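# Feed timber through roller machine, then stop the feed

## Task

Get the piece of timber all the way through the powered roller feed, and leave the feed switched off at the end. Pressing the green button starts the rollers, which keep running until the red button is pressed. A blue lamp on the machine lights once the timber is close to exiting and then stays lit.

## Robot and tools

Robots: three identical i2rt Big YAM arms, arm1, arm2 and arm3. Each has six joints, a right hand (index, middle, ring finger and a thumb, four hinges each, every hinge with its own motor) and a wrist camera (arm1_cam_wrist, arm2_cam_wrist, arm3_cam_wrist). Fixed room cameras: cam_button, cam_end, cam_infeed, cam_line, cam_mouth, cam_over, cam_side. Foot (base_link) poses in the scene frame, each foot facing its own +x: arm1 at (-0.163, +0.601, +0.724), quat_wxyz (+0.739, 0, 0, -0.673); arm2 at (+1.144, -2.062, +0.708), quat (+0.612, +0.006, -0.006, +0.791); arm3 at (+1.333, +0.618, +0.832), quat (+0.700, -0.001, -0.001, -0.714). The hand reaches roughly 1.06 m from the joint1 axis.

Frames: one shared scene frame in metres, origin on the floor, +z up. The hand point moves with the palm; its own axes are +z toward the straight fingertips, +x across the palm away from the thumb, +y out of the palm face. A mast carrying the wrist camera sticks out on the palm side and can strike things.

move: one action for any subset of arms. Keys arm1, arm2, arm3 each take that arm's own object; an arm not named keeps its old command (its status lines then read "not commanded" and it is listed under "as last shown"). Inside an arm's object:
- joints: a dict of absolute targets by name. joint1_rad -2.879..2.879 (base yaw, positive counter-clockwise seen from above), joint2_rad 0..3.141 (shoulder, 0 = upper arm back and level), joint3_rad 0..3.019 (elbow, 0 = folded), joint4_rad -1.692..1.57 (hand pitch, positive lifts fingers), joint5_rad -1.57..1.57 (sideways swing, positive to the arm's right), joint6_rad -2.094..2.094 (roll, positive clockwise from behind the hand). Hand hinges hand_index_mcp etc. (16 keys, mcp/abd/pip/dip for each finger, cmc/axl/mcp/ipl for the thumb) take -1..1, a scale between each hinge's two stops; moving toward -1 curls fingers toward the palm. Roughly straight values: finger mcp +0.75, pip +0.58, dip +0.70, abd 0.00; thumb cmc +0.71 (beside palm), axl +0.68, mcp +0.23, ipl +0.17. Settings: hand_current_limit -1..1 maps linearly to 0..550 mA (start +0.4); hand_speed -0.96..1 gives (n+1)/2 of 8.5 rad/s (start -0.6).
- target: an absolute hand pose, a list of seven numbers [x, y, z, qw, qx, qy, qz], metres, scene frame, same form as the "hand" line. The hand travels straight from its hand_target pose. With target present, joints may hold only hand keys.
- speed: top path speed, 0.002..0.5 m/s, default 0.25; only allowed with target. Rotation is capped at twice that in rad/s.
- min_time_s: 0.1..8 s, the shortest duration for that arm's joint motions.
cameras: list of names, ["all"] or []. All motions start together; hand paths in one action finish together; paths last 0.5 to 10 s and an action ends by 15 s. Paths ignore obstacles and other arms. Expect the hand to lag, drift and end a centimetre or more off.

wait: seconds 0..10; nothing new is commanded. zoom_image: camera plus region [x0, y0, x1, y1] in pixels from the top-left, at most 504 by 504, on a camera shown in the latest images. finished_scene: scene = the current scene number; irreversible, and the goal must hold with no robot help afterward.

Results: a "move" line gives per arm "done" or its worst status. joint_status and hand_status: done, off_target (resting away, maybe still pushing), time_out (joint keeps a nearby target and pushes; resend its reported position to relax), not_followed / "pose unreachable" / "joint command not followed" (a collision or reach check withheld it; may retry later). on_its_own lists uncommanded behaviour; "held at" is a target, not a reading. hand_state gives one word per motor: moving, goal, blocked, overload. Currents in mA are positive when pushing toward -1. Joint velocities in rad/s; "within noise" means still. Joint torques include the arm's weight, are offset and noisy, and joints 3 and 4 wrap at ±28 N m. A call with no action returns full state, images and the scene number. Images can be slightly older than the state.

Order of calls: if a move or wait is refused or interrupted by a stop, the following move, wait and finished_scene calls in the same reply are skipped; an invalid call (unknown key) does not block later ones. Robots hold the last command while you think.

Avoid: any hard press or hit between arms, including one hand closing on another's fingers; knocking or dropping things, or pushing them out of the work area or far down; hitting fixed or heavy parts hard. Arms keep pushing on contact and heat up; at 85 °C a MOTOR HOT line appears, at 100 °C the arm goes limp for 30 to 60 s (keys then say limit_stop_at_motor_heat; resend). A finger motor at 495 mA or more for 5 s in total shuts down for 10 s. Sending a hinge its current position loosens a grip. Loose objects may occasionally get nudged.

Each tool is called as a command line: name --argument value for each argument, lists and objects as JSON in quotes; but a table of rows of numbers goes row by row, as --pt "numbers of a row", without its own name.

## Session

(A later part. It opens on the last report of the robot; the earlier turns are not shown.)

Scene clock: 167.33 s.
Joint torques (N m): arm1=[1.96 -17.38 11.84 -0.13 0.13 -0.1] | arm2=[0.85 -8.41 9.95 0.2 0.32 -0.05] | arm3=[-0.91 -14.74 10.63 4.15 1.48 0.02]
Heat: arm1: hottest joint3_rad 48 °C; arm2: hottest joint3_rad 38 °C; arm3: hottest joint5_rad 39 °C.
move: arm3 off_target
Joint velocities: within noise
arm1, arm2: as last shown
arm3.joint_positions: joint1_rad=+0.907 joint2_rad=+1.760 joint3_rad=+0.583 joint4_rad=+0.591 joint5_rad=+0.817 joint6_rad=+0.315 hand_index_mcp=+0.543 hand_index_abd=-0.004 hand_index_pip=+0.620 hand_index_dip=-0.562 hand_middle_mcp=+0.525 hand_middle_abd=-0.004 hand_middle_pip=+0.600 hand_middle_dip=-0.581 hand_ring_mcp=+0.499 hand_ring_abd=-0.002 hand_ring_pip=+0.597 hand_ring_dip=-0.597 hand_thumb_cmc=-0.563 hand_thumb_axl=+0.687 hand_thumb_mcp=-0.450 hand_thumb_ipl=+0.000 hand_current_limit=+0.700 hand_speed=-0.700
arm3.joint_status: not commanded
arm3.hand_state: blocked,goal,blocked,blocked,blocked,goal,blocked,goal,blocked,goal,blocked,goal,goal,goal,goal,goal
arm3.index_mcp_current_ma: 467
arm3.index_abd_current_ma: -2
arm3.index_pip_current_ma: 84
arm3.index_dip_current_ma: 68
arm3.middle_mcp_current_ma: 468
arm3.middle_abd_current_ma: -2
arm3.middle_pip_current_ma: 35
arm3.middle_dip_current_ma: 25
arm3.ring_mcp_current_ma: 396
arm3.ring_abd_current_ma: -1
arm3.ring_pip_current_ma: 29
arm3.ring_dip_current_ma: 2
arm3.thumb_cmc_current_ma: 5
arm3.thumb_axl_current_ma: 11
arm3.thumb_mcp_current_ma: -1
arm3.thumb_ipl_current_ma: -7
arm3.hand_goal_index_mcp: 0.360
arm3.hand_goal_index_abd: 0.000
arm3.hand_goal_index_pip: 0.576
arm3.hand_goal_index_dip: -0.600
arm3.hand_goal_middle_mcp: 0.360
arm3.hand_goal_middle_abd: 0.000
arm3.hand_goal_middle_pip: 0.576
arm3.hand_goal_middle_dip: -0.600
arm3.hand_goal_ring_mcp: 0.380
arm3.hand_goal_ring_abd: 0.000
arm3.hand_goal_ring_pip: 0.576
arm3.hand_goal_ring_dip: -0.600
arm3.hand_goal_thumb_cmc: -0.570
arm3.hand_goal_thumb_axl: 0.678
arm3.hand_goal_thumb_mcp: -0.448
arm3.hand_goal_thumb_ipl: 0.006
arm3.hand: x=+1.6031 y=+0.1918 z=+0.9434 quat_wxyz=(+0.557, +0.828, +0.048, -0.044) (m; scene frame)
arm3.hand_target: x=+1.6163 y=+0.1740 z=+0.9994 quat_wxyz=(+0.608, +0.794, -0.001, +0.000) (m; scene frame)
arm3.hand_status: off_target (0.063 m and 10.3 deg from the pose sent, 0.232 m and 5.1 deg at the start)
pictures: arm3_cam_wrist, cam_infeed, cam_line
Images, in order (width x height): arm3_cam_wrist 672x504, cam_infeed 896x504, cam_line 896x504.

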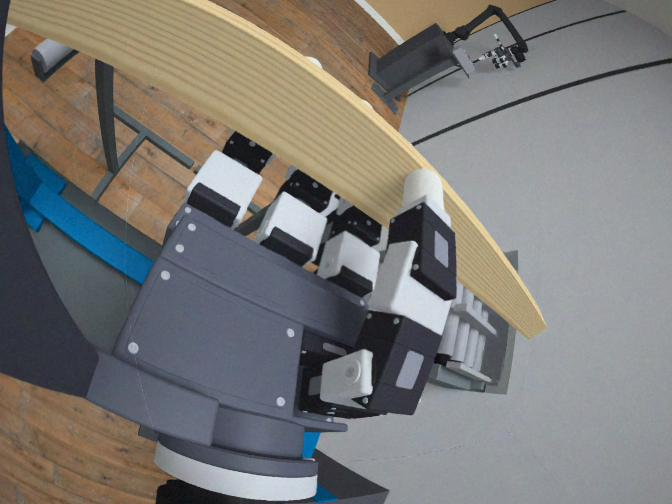

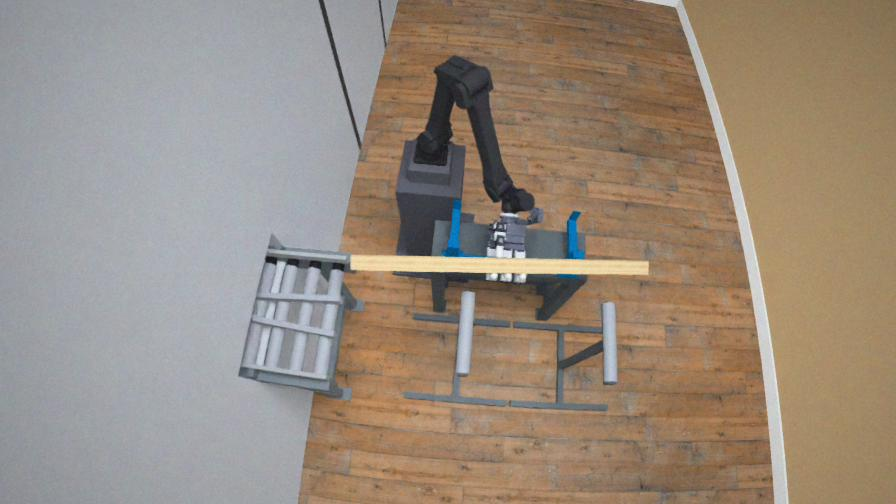

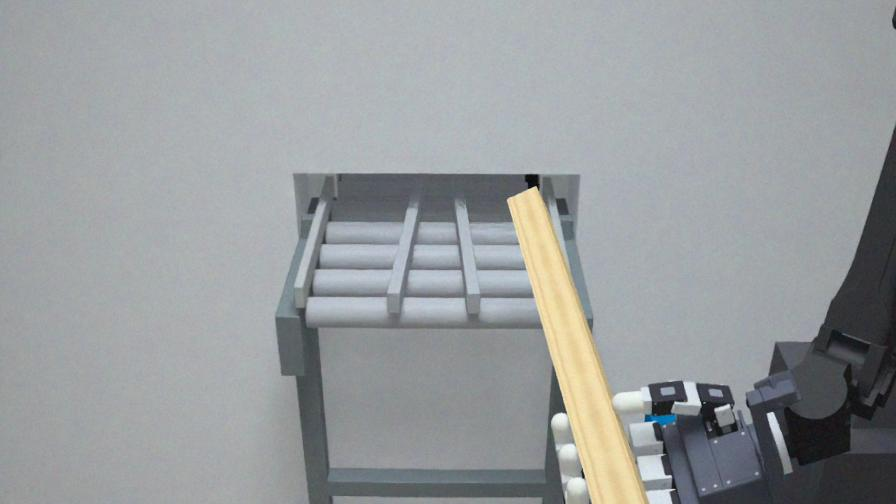

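move --arm3 '{"target": [1.37, -0.01, 1.0, 0.63, 0.776, 0, 0], "speed": 0.15, "joints": {"hand_index_mcp": 0.45, "hand_middle_mcp": 0.45, "hand_ring_mcp": 0.45}}'

move --arm3 '{"target": [1.27, -0.024, 0.95, 0.64, 0.768, -0.005, 0.013], "speed": 0.12}' --cameras '["cam_infeed", "cam_line", "cam_mouth"]'

Scene clock: 182.57 s.
Joint torques (N m): arm1=[2.02 -17.38 11.82 -0.1 0.13 -0.1] | arm2=[0.85 -8.29 9.96 0.24 0.32 -0.05] | arm3=[-0.73 -17.32 11.41 5.15 0.26 -0.06]
Heat: arm1: hottest joint3_rad 48 °C; arm2: hottest joint3_rad 38 °C; arm3: hottest joint2_rad 35 °C.
move: arm3 off_target
Joint velocities: within noise
arm1.joint_positions: joint1_rad=+0.016 joint2_rad=+1.840 joint3_rad=+1.911 joint4_rad=-1.661 joint5_rad=-0.003 joint6_rad=+0.138 hand_index_mcp=+0.754 hand_index_abd=+0.001 hand_index_pip=+0.577 hand_index_dip=+0.696 hand_middle_mcp=+0.754 hand_middle_abd=+0.001 hand_middle_pip=+0.577 hand_middle_dip=+0.696 hand_ring_mcp=+0.754 hand_ring_abd=+0.001 hand_ring_pip=+0.577 hand_ring_dip=+0.696 hand_thumb_cmc=-0.568 hand_thumb_axl=+0.677 hand_thumb_mcp=+0.110 hand_thumb_ipl=-0.533 hand_current_limit=+0.600 hand_speed=-0.600
arm1.joint_status: not commanded
arm1.hand_state: goal,goal,goal,goal,goal,goal,goal,goal,goal,goal,goal,goal,goal,goal,goal,goal
arm1.index_mcp_current_ma: 0
arm1.index_abd_current_ma: 0
arm1.index_pip_current_ma: 0
arm1.index_dip_current_ma: 0
arm1.middle_mcp_current_ma: 0
arm1.middle_abd_current_ma: 0
arm1.middle_pip_current_ma: 0
arm1.middle_dip_current_ma: 0
arm1.ring_mcp_current_ma: 0
arm1.ring_abd_current_ma: 0
arm1.ring_pip_current_ma: 0
arm1.ring_dip_current_ma: 0
arm1.thumb_cmc_current_ma: 0
arm1.thumb_axl_current_ma: 0
arm1.thumb_mcp_current_ma: 0
arm1.thumb_ipl_current_ma: 0
arm1.hand_goal_index_mcp: 0.754
arm1.hand_goal_index_abd: 0.000
arm1.hand_goal_index_pip: 0.576
arm1.hand_goal_index_dip: 0.696
arm1.hand_goal_middle_mcp: 0.754
arm1.hand_goal_middle_abd: 0.000
arm1.hand_goal_middle_pip: 0.576
arm1.hand_goal_middle_dip: 0.696
arm1.hand_goal_ring_mcp: 0.754
arm1.hand_goal_ring_abd: 0.000
arm1.hand_goal_ring_pip: 0.576
arm1.hand_goal_ring_dip: 0.696
arm1.hand_goal_thumb_cmc: -0.570
arm1.hand_goal_thumb_axl: 0.678
arm1.hand_goal_thumb_mcp: 0.112
arm1.hand_goal_thumb_ipl: -0.534
arm1.hand: x=-0.1265 y=-0.0442 z=+0.9798 quat_wxyz=(-0.010, +1.000, -0.014, +0.000) (m; scene frame)
arm1.hand_target: x=-0.1150 y=-0.0542 z=+0.9901 quat_wxyz=(+0.001, +1.000, +0.000, +0.000) (m; scene frame)
arm1.hand_status: not commanded
arm2.joint_positions: joint1_rad=+0.368 joint2_rad=+1.334 joint3_rad=+1.328 joint4_rad=-1.600 joint5_rad=-0.010 joint6_rad=+0.557 hand_index_mcp=+0.755 hand_index_abd=+0.000 hand_index_pip=+0.577 hand_index_dip=+0.696 hand_middle_mcp=-0.336 hand_middle_abd=+0.000 hand_middle_pip=-0.698 hand_middle_dip=-0.197 hand_ring_mcp=-0.338 hand_ring_abd=+0.000 hand_ring_pip=-0.698 hand_ring_dip=-0.198 hand_thumb_cmc=+0.716 hand_thumb_axl=+0.677 hand_thumb_mcp=+0.224 hand_thumb_ipl=+0.168 hand_current_limit=+0.400 hand_speed=-0.600
arm2.joint_status: not commanded
arm2.hand_state: goal,goal,goal,goal,goal,goal,goal,goal,goal,goal,goal,goal,goal,goal,goal,goal
arm2.index_mcp_current_ma: 1
arm2.index_abd_current_ma: 0
arm2.index_pip_current_ma: 1
arm2.index_dip_current_ma: 0
arm2.middle_mcp_current_ma: 28
arm2.middle_abd_current_ma: 0
arm2.middle_pip_current_ma: 3
arm2.middle_dip_current_ma: 3
arm2.ring_mcp_current_ma: 23
arm2.ring_abd_current_ma: 0
arm2.ring_pip_current_ma: 2
arm2.ring_dip_current_ma: 3
arm2.thumb_cmc_current_ma: 2
arm2.thumb_axl_current_ma: -1
arm2.thumb_mcp_current_ma: -3
arm2.thumb_ipl_current_ma: 0
arm2.hand_goal_index_mcp: 0.754
arm2.hand_goal_index_abd: 0.000
arm2.hand_goal_index_pip: 0.576
arm2.hand_goal_index_dip: 0.696
arm2.hand_goal_middle_mcp: -0.350
arm2.hand_goal_middle_abd: 0.000
arm2.hand_goal_middle_pip: -0.700
arm2.hand_goal_middle_dip: -0.200
arm2.hand_goal_ring_mcp: -0.350
arm2.hand_goal_ring_abd: 0.000
arm2.hand_goal_ring_pip: -0.700
arm2.hand_goal_ring_dip: -0.200
arm2.hand_goal_thumb_cmc: 0.714
arm2.hand_goal_thumb_axl: 0.678
arm2.hand_goal_thumb_mcp: 0.226
arm2.hand_goal_thumb_ipl: 0.168
arm2.hand: x=+0.9433 y=-1.6784 z=+0.9777 quat_wxyz=(+0.004, -0.033, +0.999, -0.009) (m; scene frame)
arm2.hand_target: x=+0.9421 y=-1.6732 z=+0.9900 quat_wxyz=(+0.000, -0.035, +0.999, +0.000) (m; scene frame)
arm2.hand_status: not commanded
arm3.joint_positions: joint1_rad=+0.161 joint2_rad=+1.895 joint3_rad=+0.664 joint4_rad=+0.803 joint5_rad=+0.131 joint6_rad=+0.039 hand_index_mcp=+0.543 hand_index_abd=-0.003 hand_index_pip=+0.622 hand_index_dip=-0.561 hand_middle_mcp=+0.526 hand_middle_abd=-0.004 hand_middle_pip=+0.603 hand_middle_dip=-0.581 hand_ring_mcp=+0.507 hand_ring_abd=-0.001 hand_ring_pip=+0.597 hand_ring_dip=-0.597 hand_thumb_cmc=-0.564 hand_thumb_axl=+0.686 hand_thumb_mcp=-0.451 hand_thumb_ipl=+0.000 hand_current_limit=+0.700 hand_speed=-0.700
arm3.joint_status: hand_index_mcp off_target (ended at +0.543, target +0.450); hand_middle_mcp off_target (ended at +0.526, target +0.450); hand_ring_mcp off_target (ended at +0.507, target +0.450)
arm3.hand_state: blocked,goal,blocked,blocked,blocked,goal,blocked,goal,blocked,goal,blocked,goal,goal,goal,goal,goal
arm3.index_mcp_current_ma: 274
arm3.index_abd_current_ma: -2
arm3.index_pip_current_ma: 89
arm3.index_dip_current_ma: 72
arm3.middle_mcp_current_ma: 205
arm3.middle_abd_current_ma: -2
arm3.middle_pip_current_ma: 41
arm3.middle_dip_current_ma: 25
arm3.ring_mcp_current_ma: 133
arm3.ring_abd_current_ma: 0
arm3.ring_pip_current_ma: 29
arm3.ring_dip_current_ma: 2
arm3.thumb_cmc_current_ma: 5
arm3.thumb_axl_current_ma: 9
arm3.thumb_mcp_current_ma: -2
arm3.thumb_ipl_current_ma: -8
arm3.hand_goal_index_mcp: 0.450
arm3.hand_goal_index_abd: 0.000
arm3.hand_goal_index_pip: 0.576
arm3.hand_goal_index_dip: -0.600
arm3.hand_goal_middle_mcp: 0.450
arm3.hand_goal_middle_abd: 0.000
arm3.hand_goal_middle_pip: 0.576
arm3.hand_goal_middle_dip: -0.600
arm3.hand_goal_ring_mcp: 0.450
arm3.hand_goal_ring_abd: 0.000
arm3.hand_goal_ring_pip: 0.576
arm3.hand_goal_ring_dip: -0.600
arm3.hand_goal_thumb_cmc: -0.570
arm3.hand_goal_thumb_axl: 0.678
arm3.hand_goal_thumb_mcp: -0.448
arm3.hand_goal_thumb_ipl: 0.006
arm3.hand: x=+1.3672 y=+0.0273 z=+0.9162 quat_wxyz=(+0.543, +0.839, +0.008, -0.007) (m; scene frame)
arm3.hand_target: x=+1.3689 y=-0.0004 z=+0.9997 quat_wxyz=(+0.630, +0.777, +0.000, +0.000) (m; scene frame)
arm3.hand_status: off_target (0.092 m and 12.4 deg from the pose sent, 0.313 m and 12.7 deg at the start; pose on its path clipped on 6 of 88 steps)
pictures: none

Scene clock: 184.23 s.
Joint torques (N m): arm1=[2.08 -17.38 11.79 -0.05 0.11 -0.11] | arm2=[0.91 -8.41 9.96 0.23 0.32 -0.05] | arm3=[-0.91 -18.61 9.66 5.57 -0.3 -0.11]
Heat: arm1: hottest joint3_rad 48 °C; arm2: hottest joint3_rad 38 °C; arm3: hottest joint2_rad 35 °C.
move: arm3 off_target
Joint velocities: within noise
arm1, arm2: as last shown
arm3.joint_positions: joint1_rad=-0.062 joint2_rad=+2.078 joint3_rad=+0.721 joint4_rad=+0.952 joint5_rad=-0.093 joint6_rad=+0.019 hand_index_mcp=+0.543 hand_index_abd=-0.001 hand_index_pip=+0.622 hand_index_dip=-0.560 hand_middle_mcp=+0.526 hand_middle_abd=-0.002 hand_middle_pip=+0.604 hand_middle_dip=-0.580 hand_ring_mcp=+0.507 hand_ring_abd=-0.001 hand_ring_pip=+0.597 hand_ring_dip=-0.597 hand_thumb_cmc=-0.564 hand_thumb_axl=+0.686 hand_thumb_mcp=-0.451 hand_thumb_ipl=+0.000 hand_current_limit=+0.700 hand_speed=-0.700
arm3.joint_status: not commanded
arm3.hand_state: blocked,goal,blocked,blocked,blocked,goal,blocked,goal,blocked,goal,blocked,goal,goal,goal,goal,goal
arm3.index_mcp_current_ma: 274
arm3.index_abd_current_ma: 0
arm3.index_pip_current_ma: 89
arm3.index_dip_current_ma: 75
arm3.middle_mcp_current_ma: 205
arm3.middle_abd_current_ma: -1
arm3.middle_pip_current_ma: 42
arm3.middle_dip_current_ma: 26
arm3.ring_mcp_current_ma: 133
arm3.ring_abd_current_ma: 0
arm3.ring_pip_current_ma: 29
arm3.ring_dip_current_ma: 2
arm3.thumb_cmc_current_ma: 5
arm3.thumb_axl_current_ma: 9
arm3.thumb_mcp_current_ma: -2
arm3.thumb_ipl_current_ma: -8
arm3.hand_goal_index_mcp: 0.450
arm3.hand_goal_index_abd: 0.000
arm3.hand_goal_index_pip: 0.576
arm3.hand_goal_index_dip: -0.600
arm3.hand_goal_middle_mcp: 0.450
arm3.hand_goal_middle_abd: 0.000
arm3.hand_goal_middle_pip: 0.576
arm3.hand_goal_middle_dip: -0.600
arm3.hand_goal_ring_mcp: 0.450
arm3.hand_goal_ring_abd: 0.000
arm3.hand_goal_ring_pip: 0.576
arm3.hand_goal_ring_dip: -0.600
arm3.hand_goal_thumb_cmc: -0.570
arm3.hand_goal_thumb_axl: 0.678
arm3.hand_goal_thumb_mcp: -0.448
arm3.hand_goal_thumb_ipl: 0.006
arm3.hand: x=+1.2743 y=+0.0123 z=+0.8677 quat_wxyz=(+0.552, +0.834, -0.017, +0.021) (m; scene frame)
arm3.hand_target: x=+1.2708 y=-0.0151 z=+0.9493 quat_wxyz=(+0.639, +0.769, -0.005, +0.012) (m; scene frame)
arm3.hand_status: off_target (0.090 m and 12.7 deg from the pose sent, 0.115 m and 14.1 deg at the start)
pictures: cam_infeed, cam_line, cam_mouth
Images, in order (width x height): cam_infeed 896x504, cam_line 896x504, cam_mouth 896x504.

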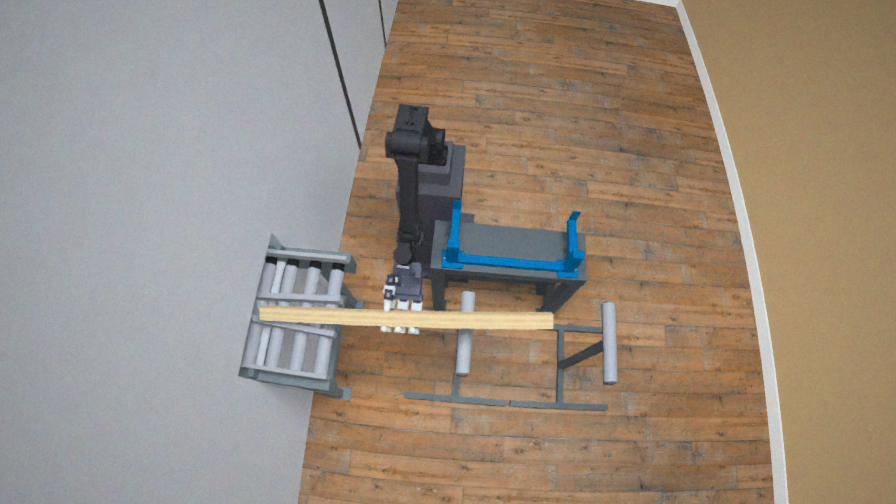

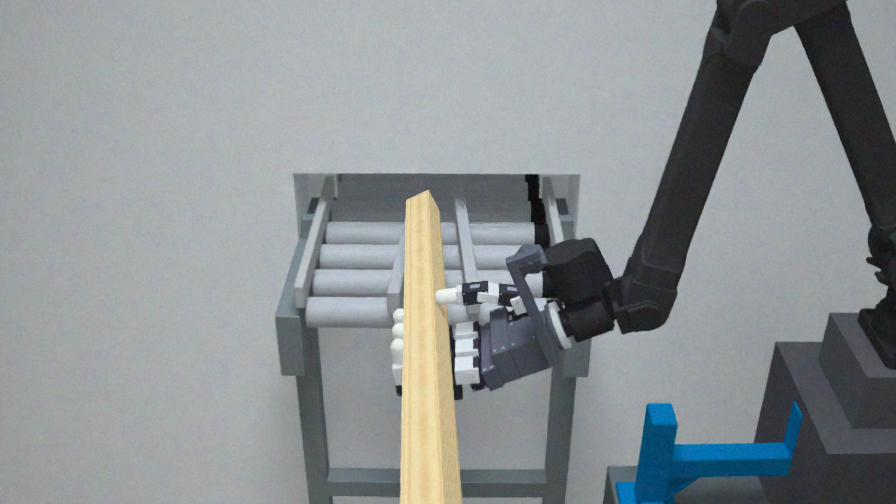

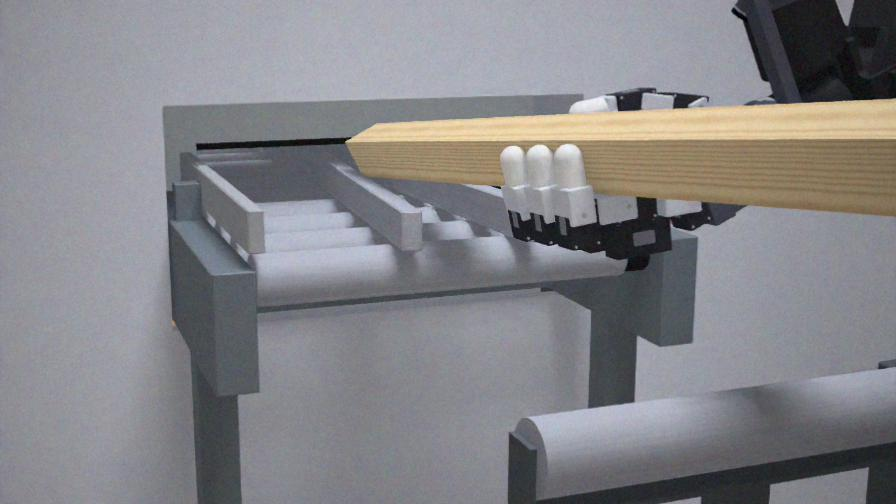

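move --arm3 '{"target": [1.27, -0.020, 0.90, 0.682, 0.731, -0.018, 0.003], "speed": 0.1}' --cameras '["cam_line", "cam_mouth"]'

Scene clock: 200.47 s.
Joint torques (N m): arm1=[2.02 -17.38 11.79 -0.12 0.12 -0.1] | arm2=[0.91 -8.41 9.95 0.21 0.32 -0.05] | arm3=[0.44 -20.31 7.21 5.52 -0.22 0.03]
Heat: arm1: hottest joint3_rad 48 °C; arm2: hottest joint3_rad 38 °C; arm3: hottest joint2_rad 35 °C.
move: arm3 off_target
Joint velocities: within noise
arm1, arm2: as last shown
arm3.joint_positions: joint1_rad=-0.062 joint2_rad=+2.324 joint3_rad=+0.805 joint4_rad=+1.236 joint5_rad=-0.049 joint6_rad=+0.028 hand_index_mcp=+0.543 hand_index_abd=+0.000 hand_index_pip=+0.622 hand_index_dip=-0.561 hand_middle_mcp=+0.528 hand_middle_abd=-0.001 hand_middle_pip=+0.606 hand_middle_dip=-0.580 hand_ring_mcp=+0.513 hand_ring_abd=-0.001 hand_ring_pip=+0.597 hand_ring_dip=-0.595 hand_thumb_cmc=-0.564 hand_thumb_axl=+0.683 hand_thumb_mcp=-0.450 hand_thumb_ipl=-0.001 hand_current_limit=+0.700 hand_speed=-0.700
arm3.joint_status: not commanded
arm3.hand_state: blocked,goal,blocked,blocked,blocked,goal,blocked,blocked,blocked,goal,blocked,goal,goal,goal,goal,goal
arm3.index_mcp_current_ma: 274
arm3.index_abd_current_ma: 0
arm3.index_pip_current_ma: 89
arm3.index_dip_current_ma: 71
arm3.middle_mcp_current_ma: 213
arm3.middle_abd_current_ma: 0
arm3.middle_pip_current_ma: 47
arm3.middle_dip_current_ma: 27
arm3.ring_mcp_current_ma: 158
arm3.ring_abd_current_ma: 0
arm3.ring_pip_current_ma: 29
arm3.ring_dip_current_ma: 4
arm3.thumb_cmc_current_ma: 4
arm3.thumb_axl_current_ma: 4
arm3.thumb_mcp_current_ma: -2
arm3.thumb_ipl_current_ma: -8
arm3.hand_goal_index_mcp: 0.450
arm3.hand_goal_index_abd: 0.000
arm3.hand_goal_index_pip: 0.576
arm3.hand_goal_index_dip: -0.600
arm3.hand_goal_middle_mcp: 0.450
arm3.hand_goal_middle_abd: 0.000
arm3.hand_goal_middle_pip: 0.576
arm3.hand_goal_middle_dip: -0.600
arm3.hand_goal_ring_mcp: 0.450
arm3.hand_goal_ring_abd: 0.000
arm3.hand_goal_ring_pip: 0.576
arm3.hand_goal_ring_dip: -0.600
arm3.hand_goal_thumb_cmc: -0.570
arm3.hand_goal_thumb_axl: 0.678
arm3.hand_goal_thumb_mcp: -0.448
arm3.hand_goal_thumb_ipl: 0.006
arm3.hand: x=+1.2656 y=+0.0090 z=+0.8232 quat_wxyz=(+0.601, +0.799, -0.029, +0.003) (m; scene frame)
arm3.hand_target: x=+1.2705 y=-0.0134 z=+0.8982 quat_wxyz=(+0.681, +0.732, -0.018, +0.003) (m; scene frame)
arm3.hand_status: off_target (0.082 m and 12.1 deg from the pose sent, 0.046 m and 19.1 deg at the start)
pictures: cam_line, cam_mouth
Images, in order (width x height): cam_line 896x504, cam_mouth 896x504.

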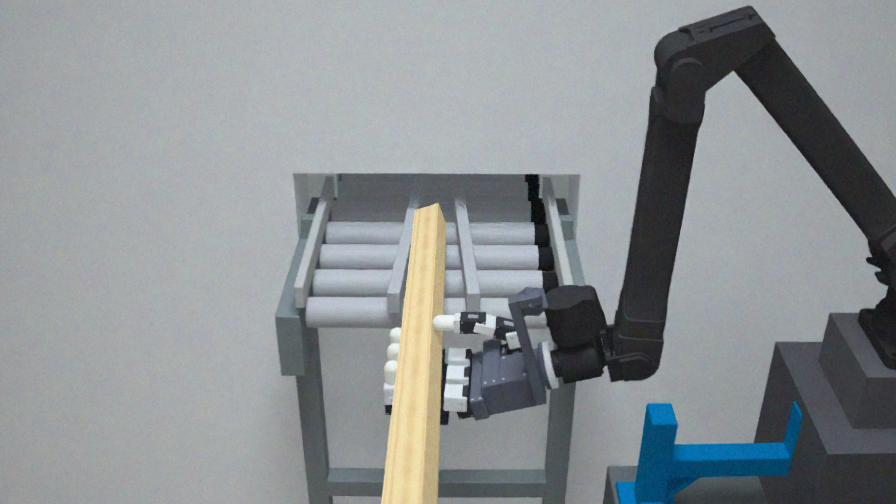

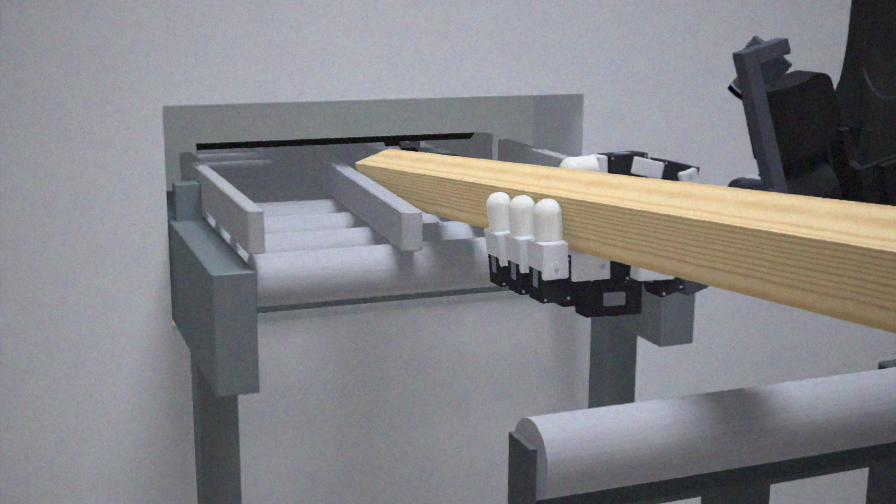

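move --arm3 '{"target": [1.272, -0.003, 0.865, 0.69, 0.724, -0.016, 0.005], "speed": 0.1}' --cameras '["cam_line", "cam_mouth"]'

Scene clock: 205.37 s.
Joint torques (N m): arm1=[1.85 -17.32 11.77 -0.06 0.11 -0.09] | arm2=[0.85 -8.35 9.95 0.21 0.32 -0.05] | arm3=[0.15 -20.37 5.55 5.53 -0.25 0.14]
Heat: arm1: hottest joint3_rad 48 °C; arm2: hottest joint3_rad 38 °C; arm3: hottest joint2_rad 36 °C.
move: arm3 off_target
Joint velocities: within noise
arm1, arm2: as last shown
arm3.joint_positions: joint1_rad=-0.062 joint2_rad=+2.438 joint3_rad=+0.825 joint4_rad=+1.365 joint5_rad=-0.055 joint6_rad=+0.017 hand_index_mcp=+0.536 hand_index_abd=-0.002 hand_index_pip=+0.622 hand_index_dip=-0.554 hand_middle_mcp=+0.529 hand_middle_abd=-0.003 hand_middle_pip=+0.606 hand_middle_dip=-0.580 hand_ring_mcp=+0.525 hand_ring_abd=+0.006 hand_ring_pip=+0.597 hand_ring_dip=-0.597 hand_thumb_cmc=-0.566 hand_thumb_axl=+0.682 hand_thumb_mcp=-0.450 hand_thumb_ipl=-0.001 hand_current_limit=+0.700 hand_speed=-0.700
arm3.joint_status: not commanded
arm3.hand_state: blocked,goal,blocked,blocked,blocked,goal,blocked,blocked,blocked,goal,blocked,goal,goal,goal,goal,goal
arm3.index_mcp_current_ma: 244
arm3.index_abd_current_ma: -1
arm3.index_pip_current_ma: 89
arm3.index_dip_current_ma: 91
arm3.middle_mcp_current_ma: 217
arm3.middle_abd_current_ma: -2
arm3.middle_pip_current_ma: 47
arm3.middle_dip_current_ma: 27
arm3.ring_mcp_current_ma: 202
arm3.ring_abd_current_ma: 4
arm3.ring_pip_current_ma: 29
arm3.ring_dip_current_ma: 2
arm3.thumb_cmc_current_ma: 3
arm3.thumb_axl_current_ma: 3
arm3.thumb_mcp_current_ma: -1
arm3.thumb_ipl_current_ma: -10
arm3.hand_goal_index_mcp: 0.450
arm3.hand_goal_index_abd: 0.000
arm3.hand_goal_index_pip: 0.576
arm3.hand_goal_index_dip: -0.600
arm3.hand_goal_middle_mcp: 0.450
arm3.hand_goal_middle_abd: 0.000
arm3.hand_goal_middle_pip: 0.576
arm3.hand_goal_middle_dip: -0.600
arm3.hand_goal_ring_mcp: 0.450
arm3.hand_goal_ring_abd: 0.000
arm3.hand_goal_ring_pip: 0.576
arm3.hand_goal_ring_dip: -0.600
arm3.hand_goal_thumb_cmc: -0.570
arm3.hand_goal_thumb_axl: 0.678
arm3.hand_goal_thumb_mcp: -0.448
arm3.hand_goal_thumb_ipl: 0.006
arm3.hand: x=+1.2685 y=+0.0207 z=+0.7965 quat_wxyz=(+0.616, +0.788, -0.022, +0.001) (m; scene frame)
arm3.hand_target: x=+1.2723 y=+0.0019 z=+0.8629 quat_wxyz=(+0.689, +0.725, -0.016, +0.005) (m; scene frame)
arm3.hand_status: off_target (0.073 m and 11.2 deg from the pose sent, 0.044 m and 13.4 deg at the start)
pictures: cam_line, cam_mouth
Images, in order (width x height): cam_line 896x504, cam_mouth 896x504.

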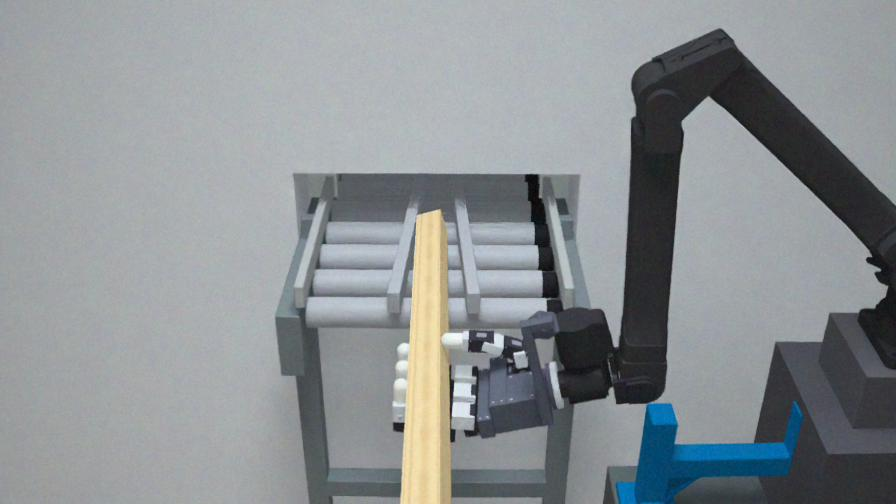

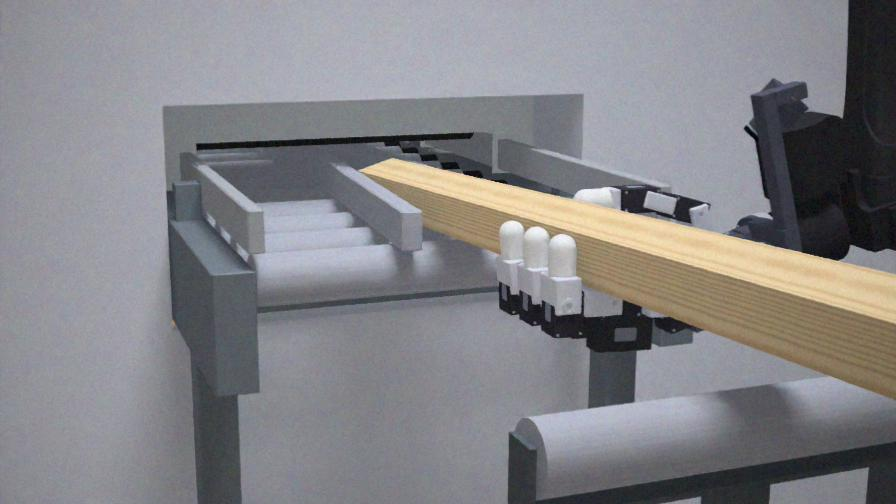

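move --arm3 '{"target": [1.272, 0.000, 0.838, 0.69, 0.724, -0.020, 0.001], "speed": 0.08}' --cameras '["cam_line", "cam_mouth"]'

Scene clock: 216.43 s.
Joint torques (N m): arm1=[1.9 -17.38 11.82 -0.1 0.12 -0.1] | arm2=[0.85 -8.35 9.96 0.21 0.32 -0.05] | arm3=[0.56 -19.66 4.82 5.33 -0.11 0.35]
Heat: arm1: hottest joint3_rad 48 °C; arm2: hottest joint3_rad 38 °C; arm3: hottest joint2_rad 37 °C.
move: arm3 off_target
Joint velocities: within noise
arm1, arm2: as last shown
arm3.joint_positions: joint1_rad=-0.061 joint2_rad=+2.508 joint3_rad=+0.864 joint4_rad=+1.415 joint5_rad=-0.045 joint6_rad=-0.002 hand_index_mcp=+0.531 hand_index_abd=-0.006 hand_index_pip=+0.622 hand_index_dip=-0.551 hand_middle_mcp=+0.529 hand_middle_abd=-0.006 hand_middle_pip=+0.606 hand_middle_dip=-0.580 hand_ring_mcp=+0.531 hand_ring_abd=+0.009 hand_ring_pip=+0.597 hand_ring_dip=-0.597 hand_thumb_cmc=-0.568 hand_thumb_axl=+0.679 hand_thumb_mcp=-0.447 hand_thumb_ipl=-0.002 hand_current_limit=+0.700 hand_speed=-0.700
arm3.joint_status: not commanded
arm3.hand_state: blocked,goal,blocked,blocked,blocked,goal,blocked,blocked,blocked,goal,blocked,goal,goal,goal,goal,goal
arm3.index_mcp_current_ma: 224
arm3.index_abd_current_ma: -3
arm3.index_pip_current_ma: 89
arm3.index_dip_current_ma: 98
arm3.middle_mcp_current_ma: 217
arm3.middle_abd_current_ma: -4
arm3.middle_pip_current_ma: 47
arm3.middle_dip_current_ma: 27
arm3.ring_mcp_current_ma: 224
arm3.ring_abd_current_ma: 6
arm3.ring_pip_current_ma: 29
arm3.ring_dip_current_ma: 2
arm3.thumb_cmc_current_ma: 1
arm3.thumb_axl_current_ma: 1
arm3.thumb_mcp_current_ma: 1
arm3.thumb_ipl_current_ma: -10
arm3.hand_goal_index_mcp: 0.450
arm3.hand_goal_index_abd: 0.000
arm3.hand_goal_index_pip: 0.576
arm3.hand_goal_index_dip: -0.600
arm3.hand_goal_middle_mcp: 0.450
arm3.hand_goal_middle_abd: 0.000
arm3.hand_goal_middle_pip: 0.576
arm3.hand_goal_middle_dip: -0.600
arm3.hand_goal_ring_mcp: 0.450
arm3.hand_goal_ring_abd: 0.000
arm3.hand_goal_ring_pip: 0.576
arm3.hand_goal_ring_dip: -0.600
arm3.hand_goal_thumb_cmc: -0.570
arm3.hand_goal_thumb_axl: 0.678
arm3.hand_goal_thumb_mcp: -0.448
arm3.hand_goal_thumb_ipl: 0.006
arm3.hand: x=+1.2685 y=+0.0204 z=+0.7786 quat_wxyz=(+0.623, +0.782, -0.017, -0.009) (m; scene frame)
arm3.hand_target: x=+1.2722 y=+0.0036 z=+0.8362 quat_wxyz=(+0.689, +0.725, -0.019, +0.002) (m; scene frame)
arm3.hand_status: off_target (0.063 m and 10.2 deg from the pose sent, 0.046 m and 11.2 deg at the start)
pictures: cam_line, cam_mouth
Images, in order (width x height): cam_line 896x504, cam_mouth 896x504.

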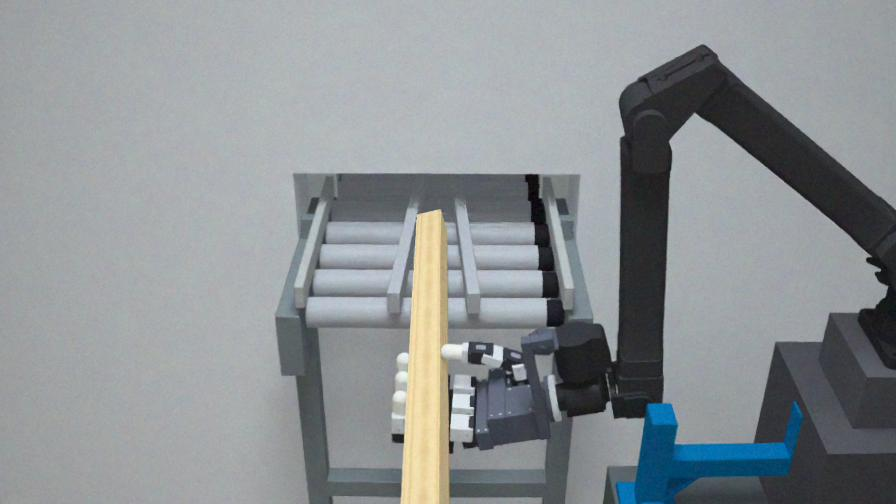

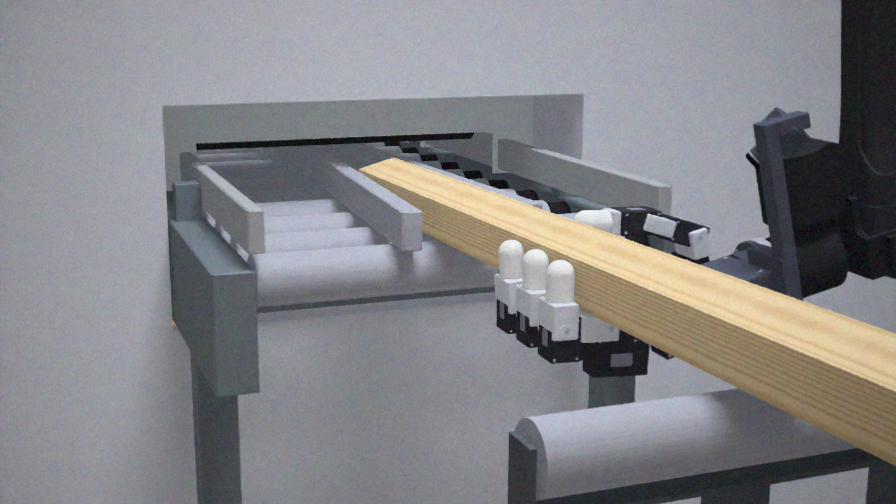

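move --arm3 '{"target": [1.272, 0.002, 0.81, 0.68, 0.733, -0.020, 0.001], "speed": 0.08}' --cameras '["cam_line", "cam_mouth"]'

Scene clock: 219.53 s.
Joint torques (N m): arm1=[1.96 -17.49 11.84 -0.08 0.11 -0.09] | arm2=[0.85 -8.41 9.96 0.2 0.32 -0.05] | arm3=[0.26 -18.55 4.27 4.53 -0.12 0.34]
Heat: arm1: hottest joint3_rad 49 °C; arm2: hottest joint3_rad 38 °C; arm3: hottest joint2_rad 37 °C.
move: arm3 off_target
Joint velocities: within noise
arm1, arm2: as last shown
arm3.joint_positions: joint1_rad=-0.061 joint2_rad=+2.549 joint3_rad=+0.896 joint4_rad=+1.446 joint5_rad=-0.045 joint6_rad=-0.005 hand_index_mcp=+0.528 hand_index_abd=-0.005 hand_index_pip=+0.622 hand_index_dip=-0.550 hand_middle_mcp=+0.529 hand_middle_abd=-0.007 hand_middle_pip=+0.606 hand_middle_dip=-0.578 hand_ring_mcp=+0.532 hand_ring_abd=+0.010 hand_ring_pip=+0.597 hand_ring_dip=-0.597 hand_thumb_cmc=-0.569 hand_thumb_axl=+0.678 hand_thumb_mcp=-0.442 hand_thumb_ipl=-0.002 hand_current_limit=+0.700 hand_speed=-0.700
arm3.joint_status: not commanded
arm3.hand_state: blocked,goal,blocked,blocked,blocked,goal,blocked,blocked,blocked,goal,blocked,goal,goal,goal,goal,goal
arm3.index_mcp_current_ma: 215
arm3.index_abd_current_ma: -3
arm3.index_pip_current_ma: 89
arm3.index_dip_current_ma: 101
arm3.middle_mcp_current_ma: 217
arm3.middle_abd_current_ma: -5
arm3.middle_pip_current_ma: 47
arm3.middle_dip_current_ma: 30
arm3.ring_mcp_current_ma: 231
arm3.ring_abd_current_ma: 7
arm3.ring_pip_current_ma: 29
arm3.ring_dip_current_ma: 2
arm3.thumb_cmc_current_ma: 0
arm3.thumb_axl_current_ma: 0
arm3.thumb_mcp_current_ma: 7
arm3.thumb_ipl_current_ma: -10
arm3.hand_goal_index_mcp: 0.450
arm3.hand_goal_index_abd: 0.000
arm3.hand_goal_index_pip: 0.576
arm3.hand_goal_index_dip: -0.600
arm3.hand_goal_middle_mcp: 0.450
arm3.hand_goal_middle_abd: 0.000
arm3.hand_goal_middle_pip: 0.576
arm3.hand_goal_middle_dip: -0.600
arm3.hand_goal_ring_mcp: 0.450
arm3.hand_goal_ring_abd: 0.000
arm3.hand_goal_ring_pip: 0.576
arm3.hand_goal_ring_dip: -0.600
arm3.hand_goal_thumb_cmc: -0.570
arm3.hand_goal_thumb_axl: 0.678
arm3.hand_goal_thumb_mcp: -0.448
arm3.hand_goal_thumb_ipl: 0.006
arm3.hand: x=+1.2686 y=+0.0179 z=+0.7704 quat_wxyz=(+0.631, +0.775, -0.015, -0.010) (m; scene frame)
arm3.hand_target: x=+1.2721 y=+0.0041 z=+0.8093 quat_wxyz=(+0.679, +0.734, -0.019, +0.002) (m; scene frame)
arm3.hand_status: off_target (0.043 m and 7.5 deg from the pose sent, 0.036 m and 8.7 deg at the start)
pictures: cam_line, cam_mouth
Images, in order (width x height): cam_line 896x504, cam_mouth 896x504.

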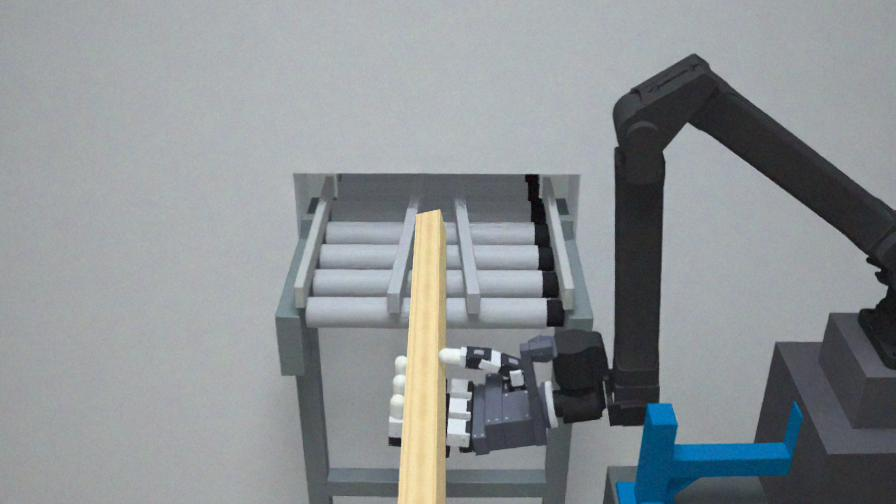

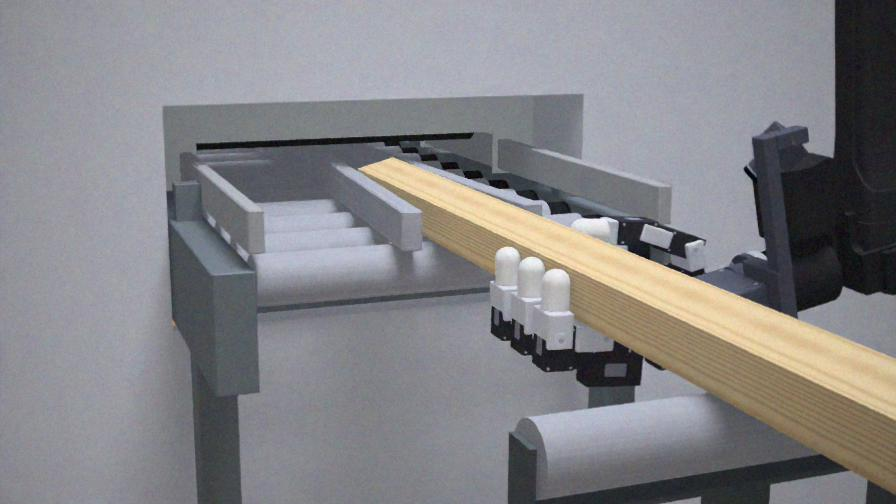

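move --arm3 '{"target": [1.272, 0.004, 0.780, 0.655, 0.756, -0.020, 0.0], "speed": 0.08}' --cameras '["cam_line", "cam_mouth"]'

Scene clock: 223.33 s.
Joint torques (N m): arm1=[1.85 -17.26 11.78 -0.09 0.13 -0.1] | arm2=[0.85 -8.35 9.95 0.23 0.32 -0.05] | arm3=[0.56 -16.91 3.7 3.07 -0.03 0.27]
Heat: arm1: hottest joint3_rad 49 °C; arm2: hottest joint3_rad 38 °C; arm3: hottest joint2_rad 37 °C.
move: arm3 off_target
Joint velocities: within noise
arm1, arm2: as last shown
arm3.joint_positions: joint1_rad=-0.061 joint2_rad=+2.560 joint3_rad=+0.914 joint4_rad=+1.446 joint5_rad=-0.044 joint6_rad=-0.002 hand_index_mcp=+0.521 hand_index_abd=-0.005 hand_index_pip=+0.622 hand_index_dip=-0.553 hand_middle_mcp=+0.524 hand_middle_abd=-0.007 hand_middle_pip=+0.606 hand_middle_dip=-0.576 hand_ring_mcp=+0.527 hand_ring_abd=+0.006 hand_ring_pip=+0.595 hand_ring_dip=-0.597 hand_thumb_cmc=-0.571 hand_thumb_axl=+0.676 hand_thumb_mcp=-0.435 hand_thumb_ipl=+0.002 hand_current_limit=+0.700 hand_speed=-0.700
arm3.joint_status: not commanded
arm3.hand_state: blocked,goal,blocked,blocked,blocked,goal,blocked,blocked,blocked,goal,goal,goal,goal,goal,goal,goal
arm3.index_mcp_current_ma: 186
arm3.index_abd_current_ma: -3
arm3.index_pip_current_ma: 89
arm3.index_dip_current_ma: 93
arm3.middle_mcp_current_ma: 197
arm3.middle_abd_current_ma: -5
arm3.middle_pip_current_ma: 47
arm3.middle_dip_current_ma: 36
arm3.ring_mcp_current_ma: 210
arm3.ring_abd_current_ma: 4
arm3.ring_pip_current_ma: 25
arm3.ring_dip_current_ma: 2
arm3.thumb_cmc_current_ma: 0
arm3.thumb_axl_current_ma: -1
arm3.thumb_mcp_current_ma: 22
arm3.thumb_ipl_current_ma: -3
arm3.hand_goal_index_mcp: 0.450
arm3.hand_goal_index_abd: 0.000
arm3.hand_goal_index_pip: 0.576
arm3.hand_goal_index_dip: -0.600
arm3.hand_goal_middle_mcp: 0.450
arm3.hand_goal_middle_abd: 0.000
arm3.hand_goal_middle_pip: 0.576
arm3.hand_goal_middle_dip: -0.600
arm3.hand_goal_ring_mcp: 0.450
arm3.hand_goal_ring_abd: 0.000
arm3.hand_goal_ring_pip: 0.576
arm3.hand_goal_ring_dip: -0.600
arm3.hand_goal_thumb_cmc: -0.570
arm3.hand_goal_thumb_axl: 0.678
arm3.hand_goal_thumb_mcp: -0.448
arm3.hand_goal_thumb_ipl: 0.006
arm3.hand: x=+1.2680 y=+0.0140 z=+0.7677 quat_wxyz=(+0.634, +0.773, -0.017, -0.010) (m; scene frame)
arm3.hand_target: x=+1.2720 y=+0.0046 z=+0.7799 quat_wxyz=(+0.654, +0.756, -0.020, +0.000) (m; scene frame)
arm3.hand_status: off_target (0.016 m and 3.3 deg from the pose sent, 0.017 m and 3.7 deg at the start)
pictures: cam_line, cam_mouth
Images, in order (width x height): cam_line 896x504, cam_mouth 896x504.

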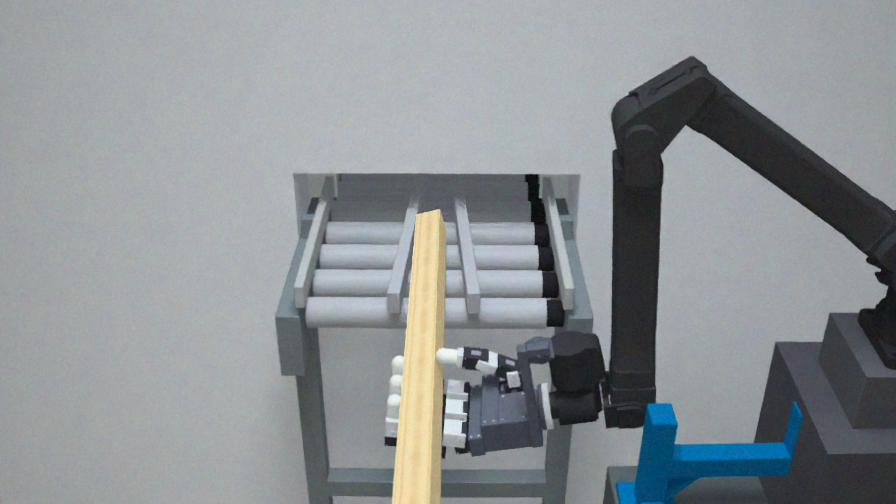

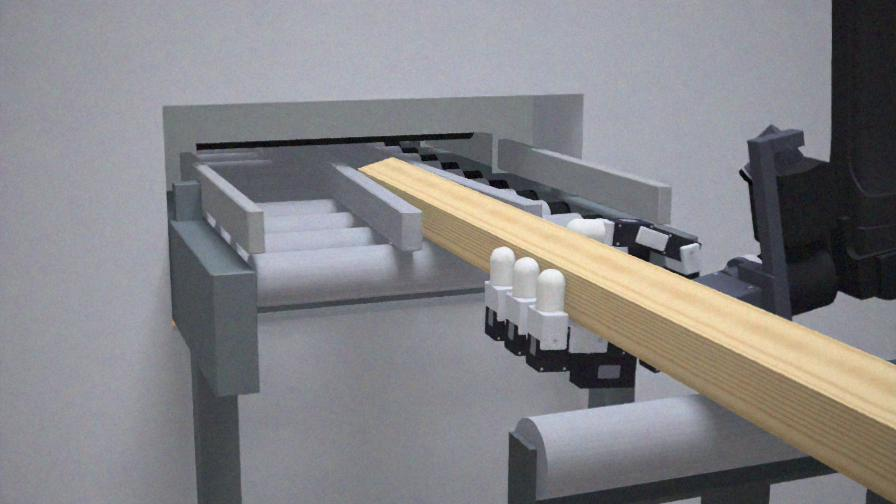

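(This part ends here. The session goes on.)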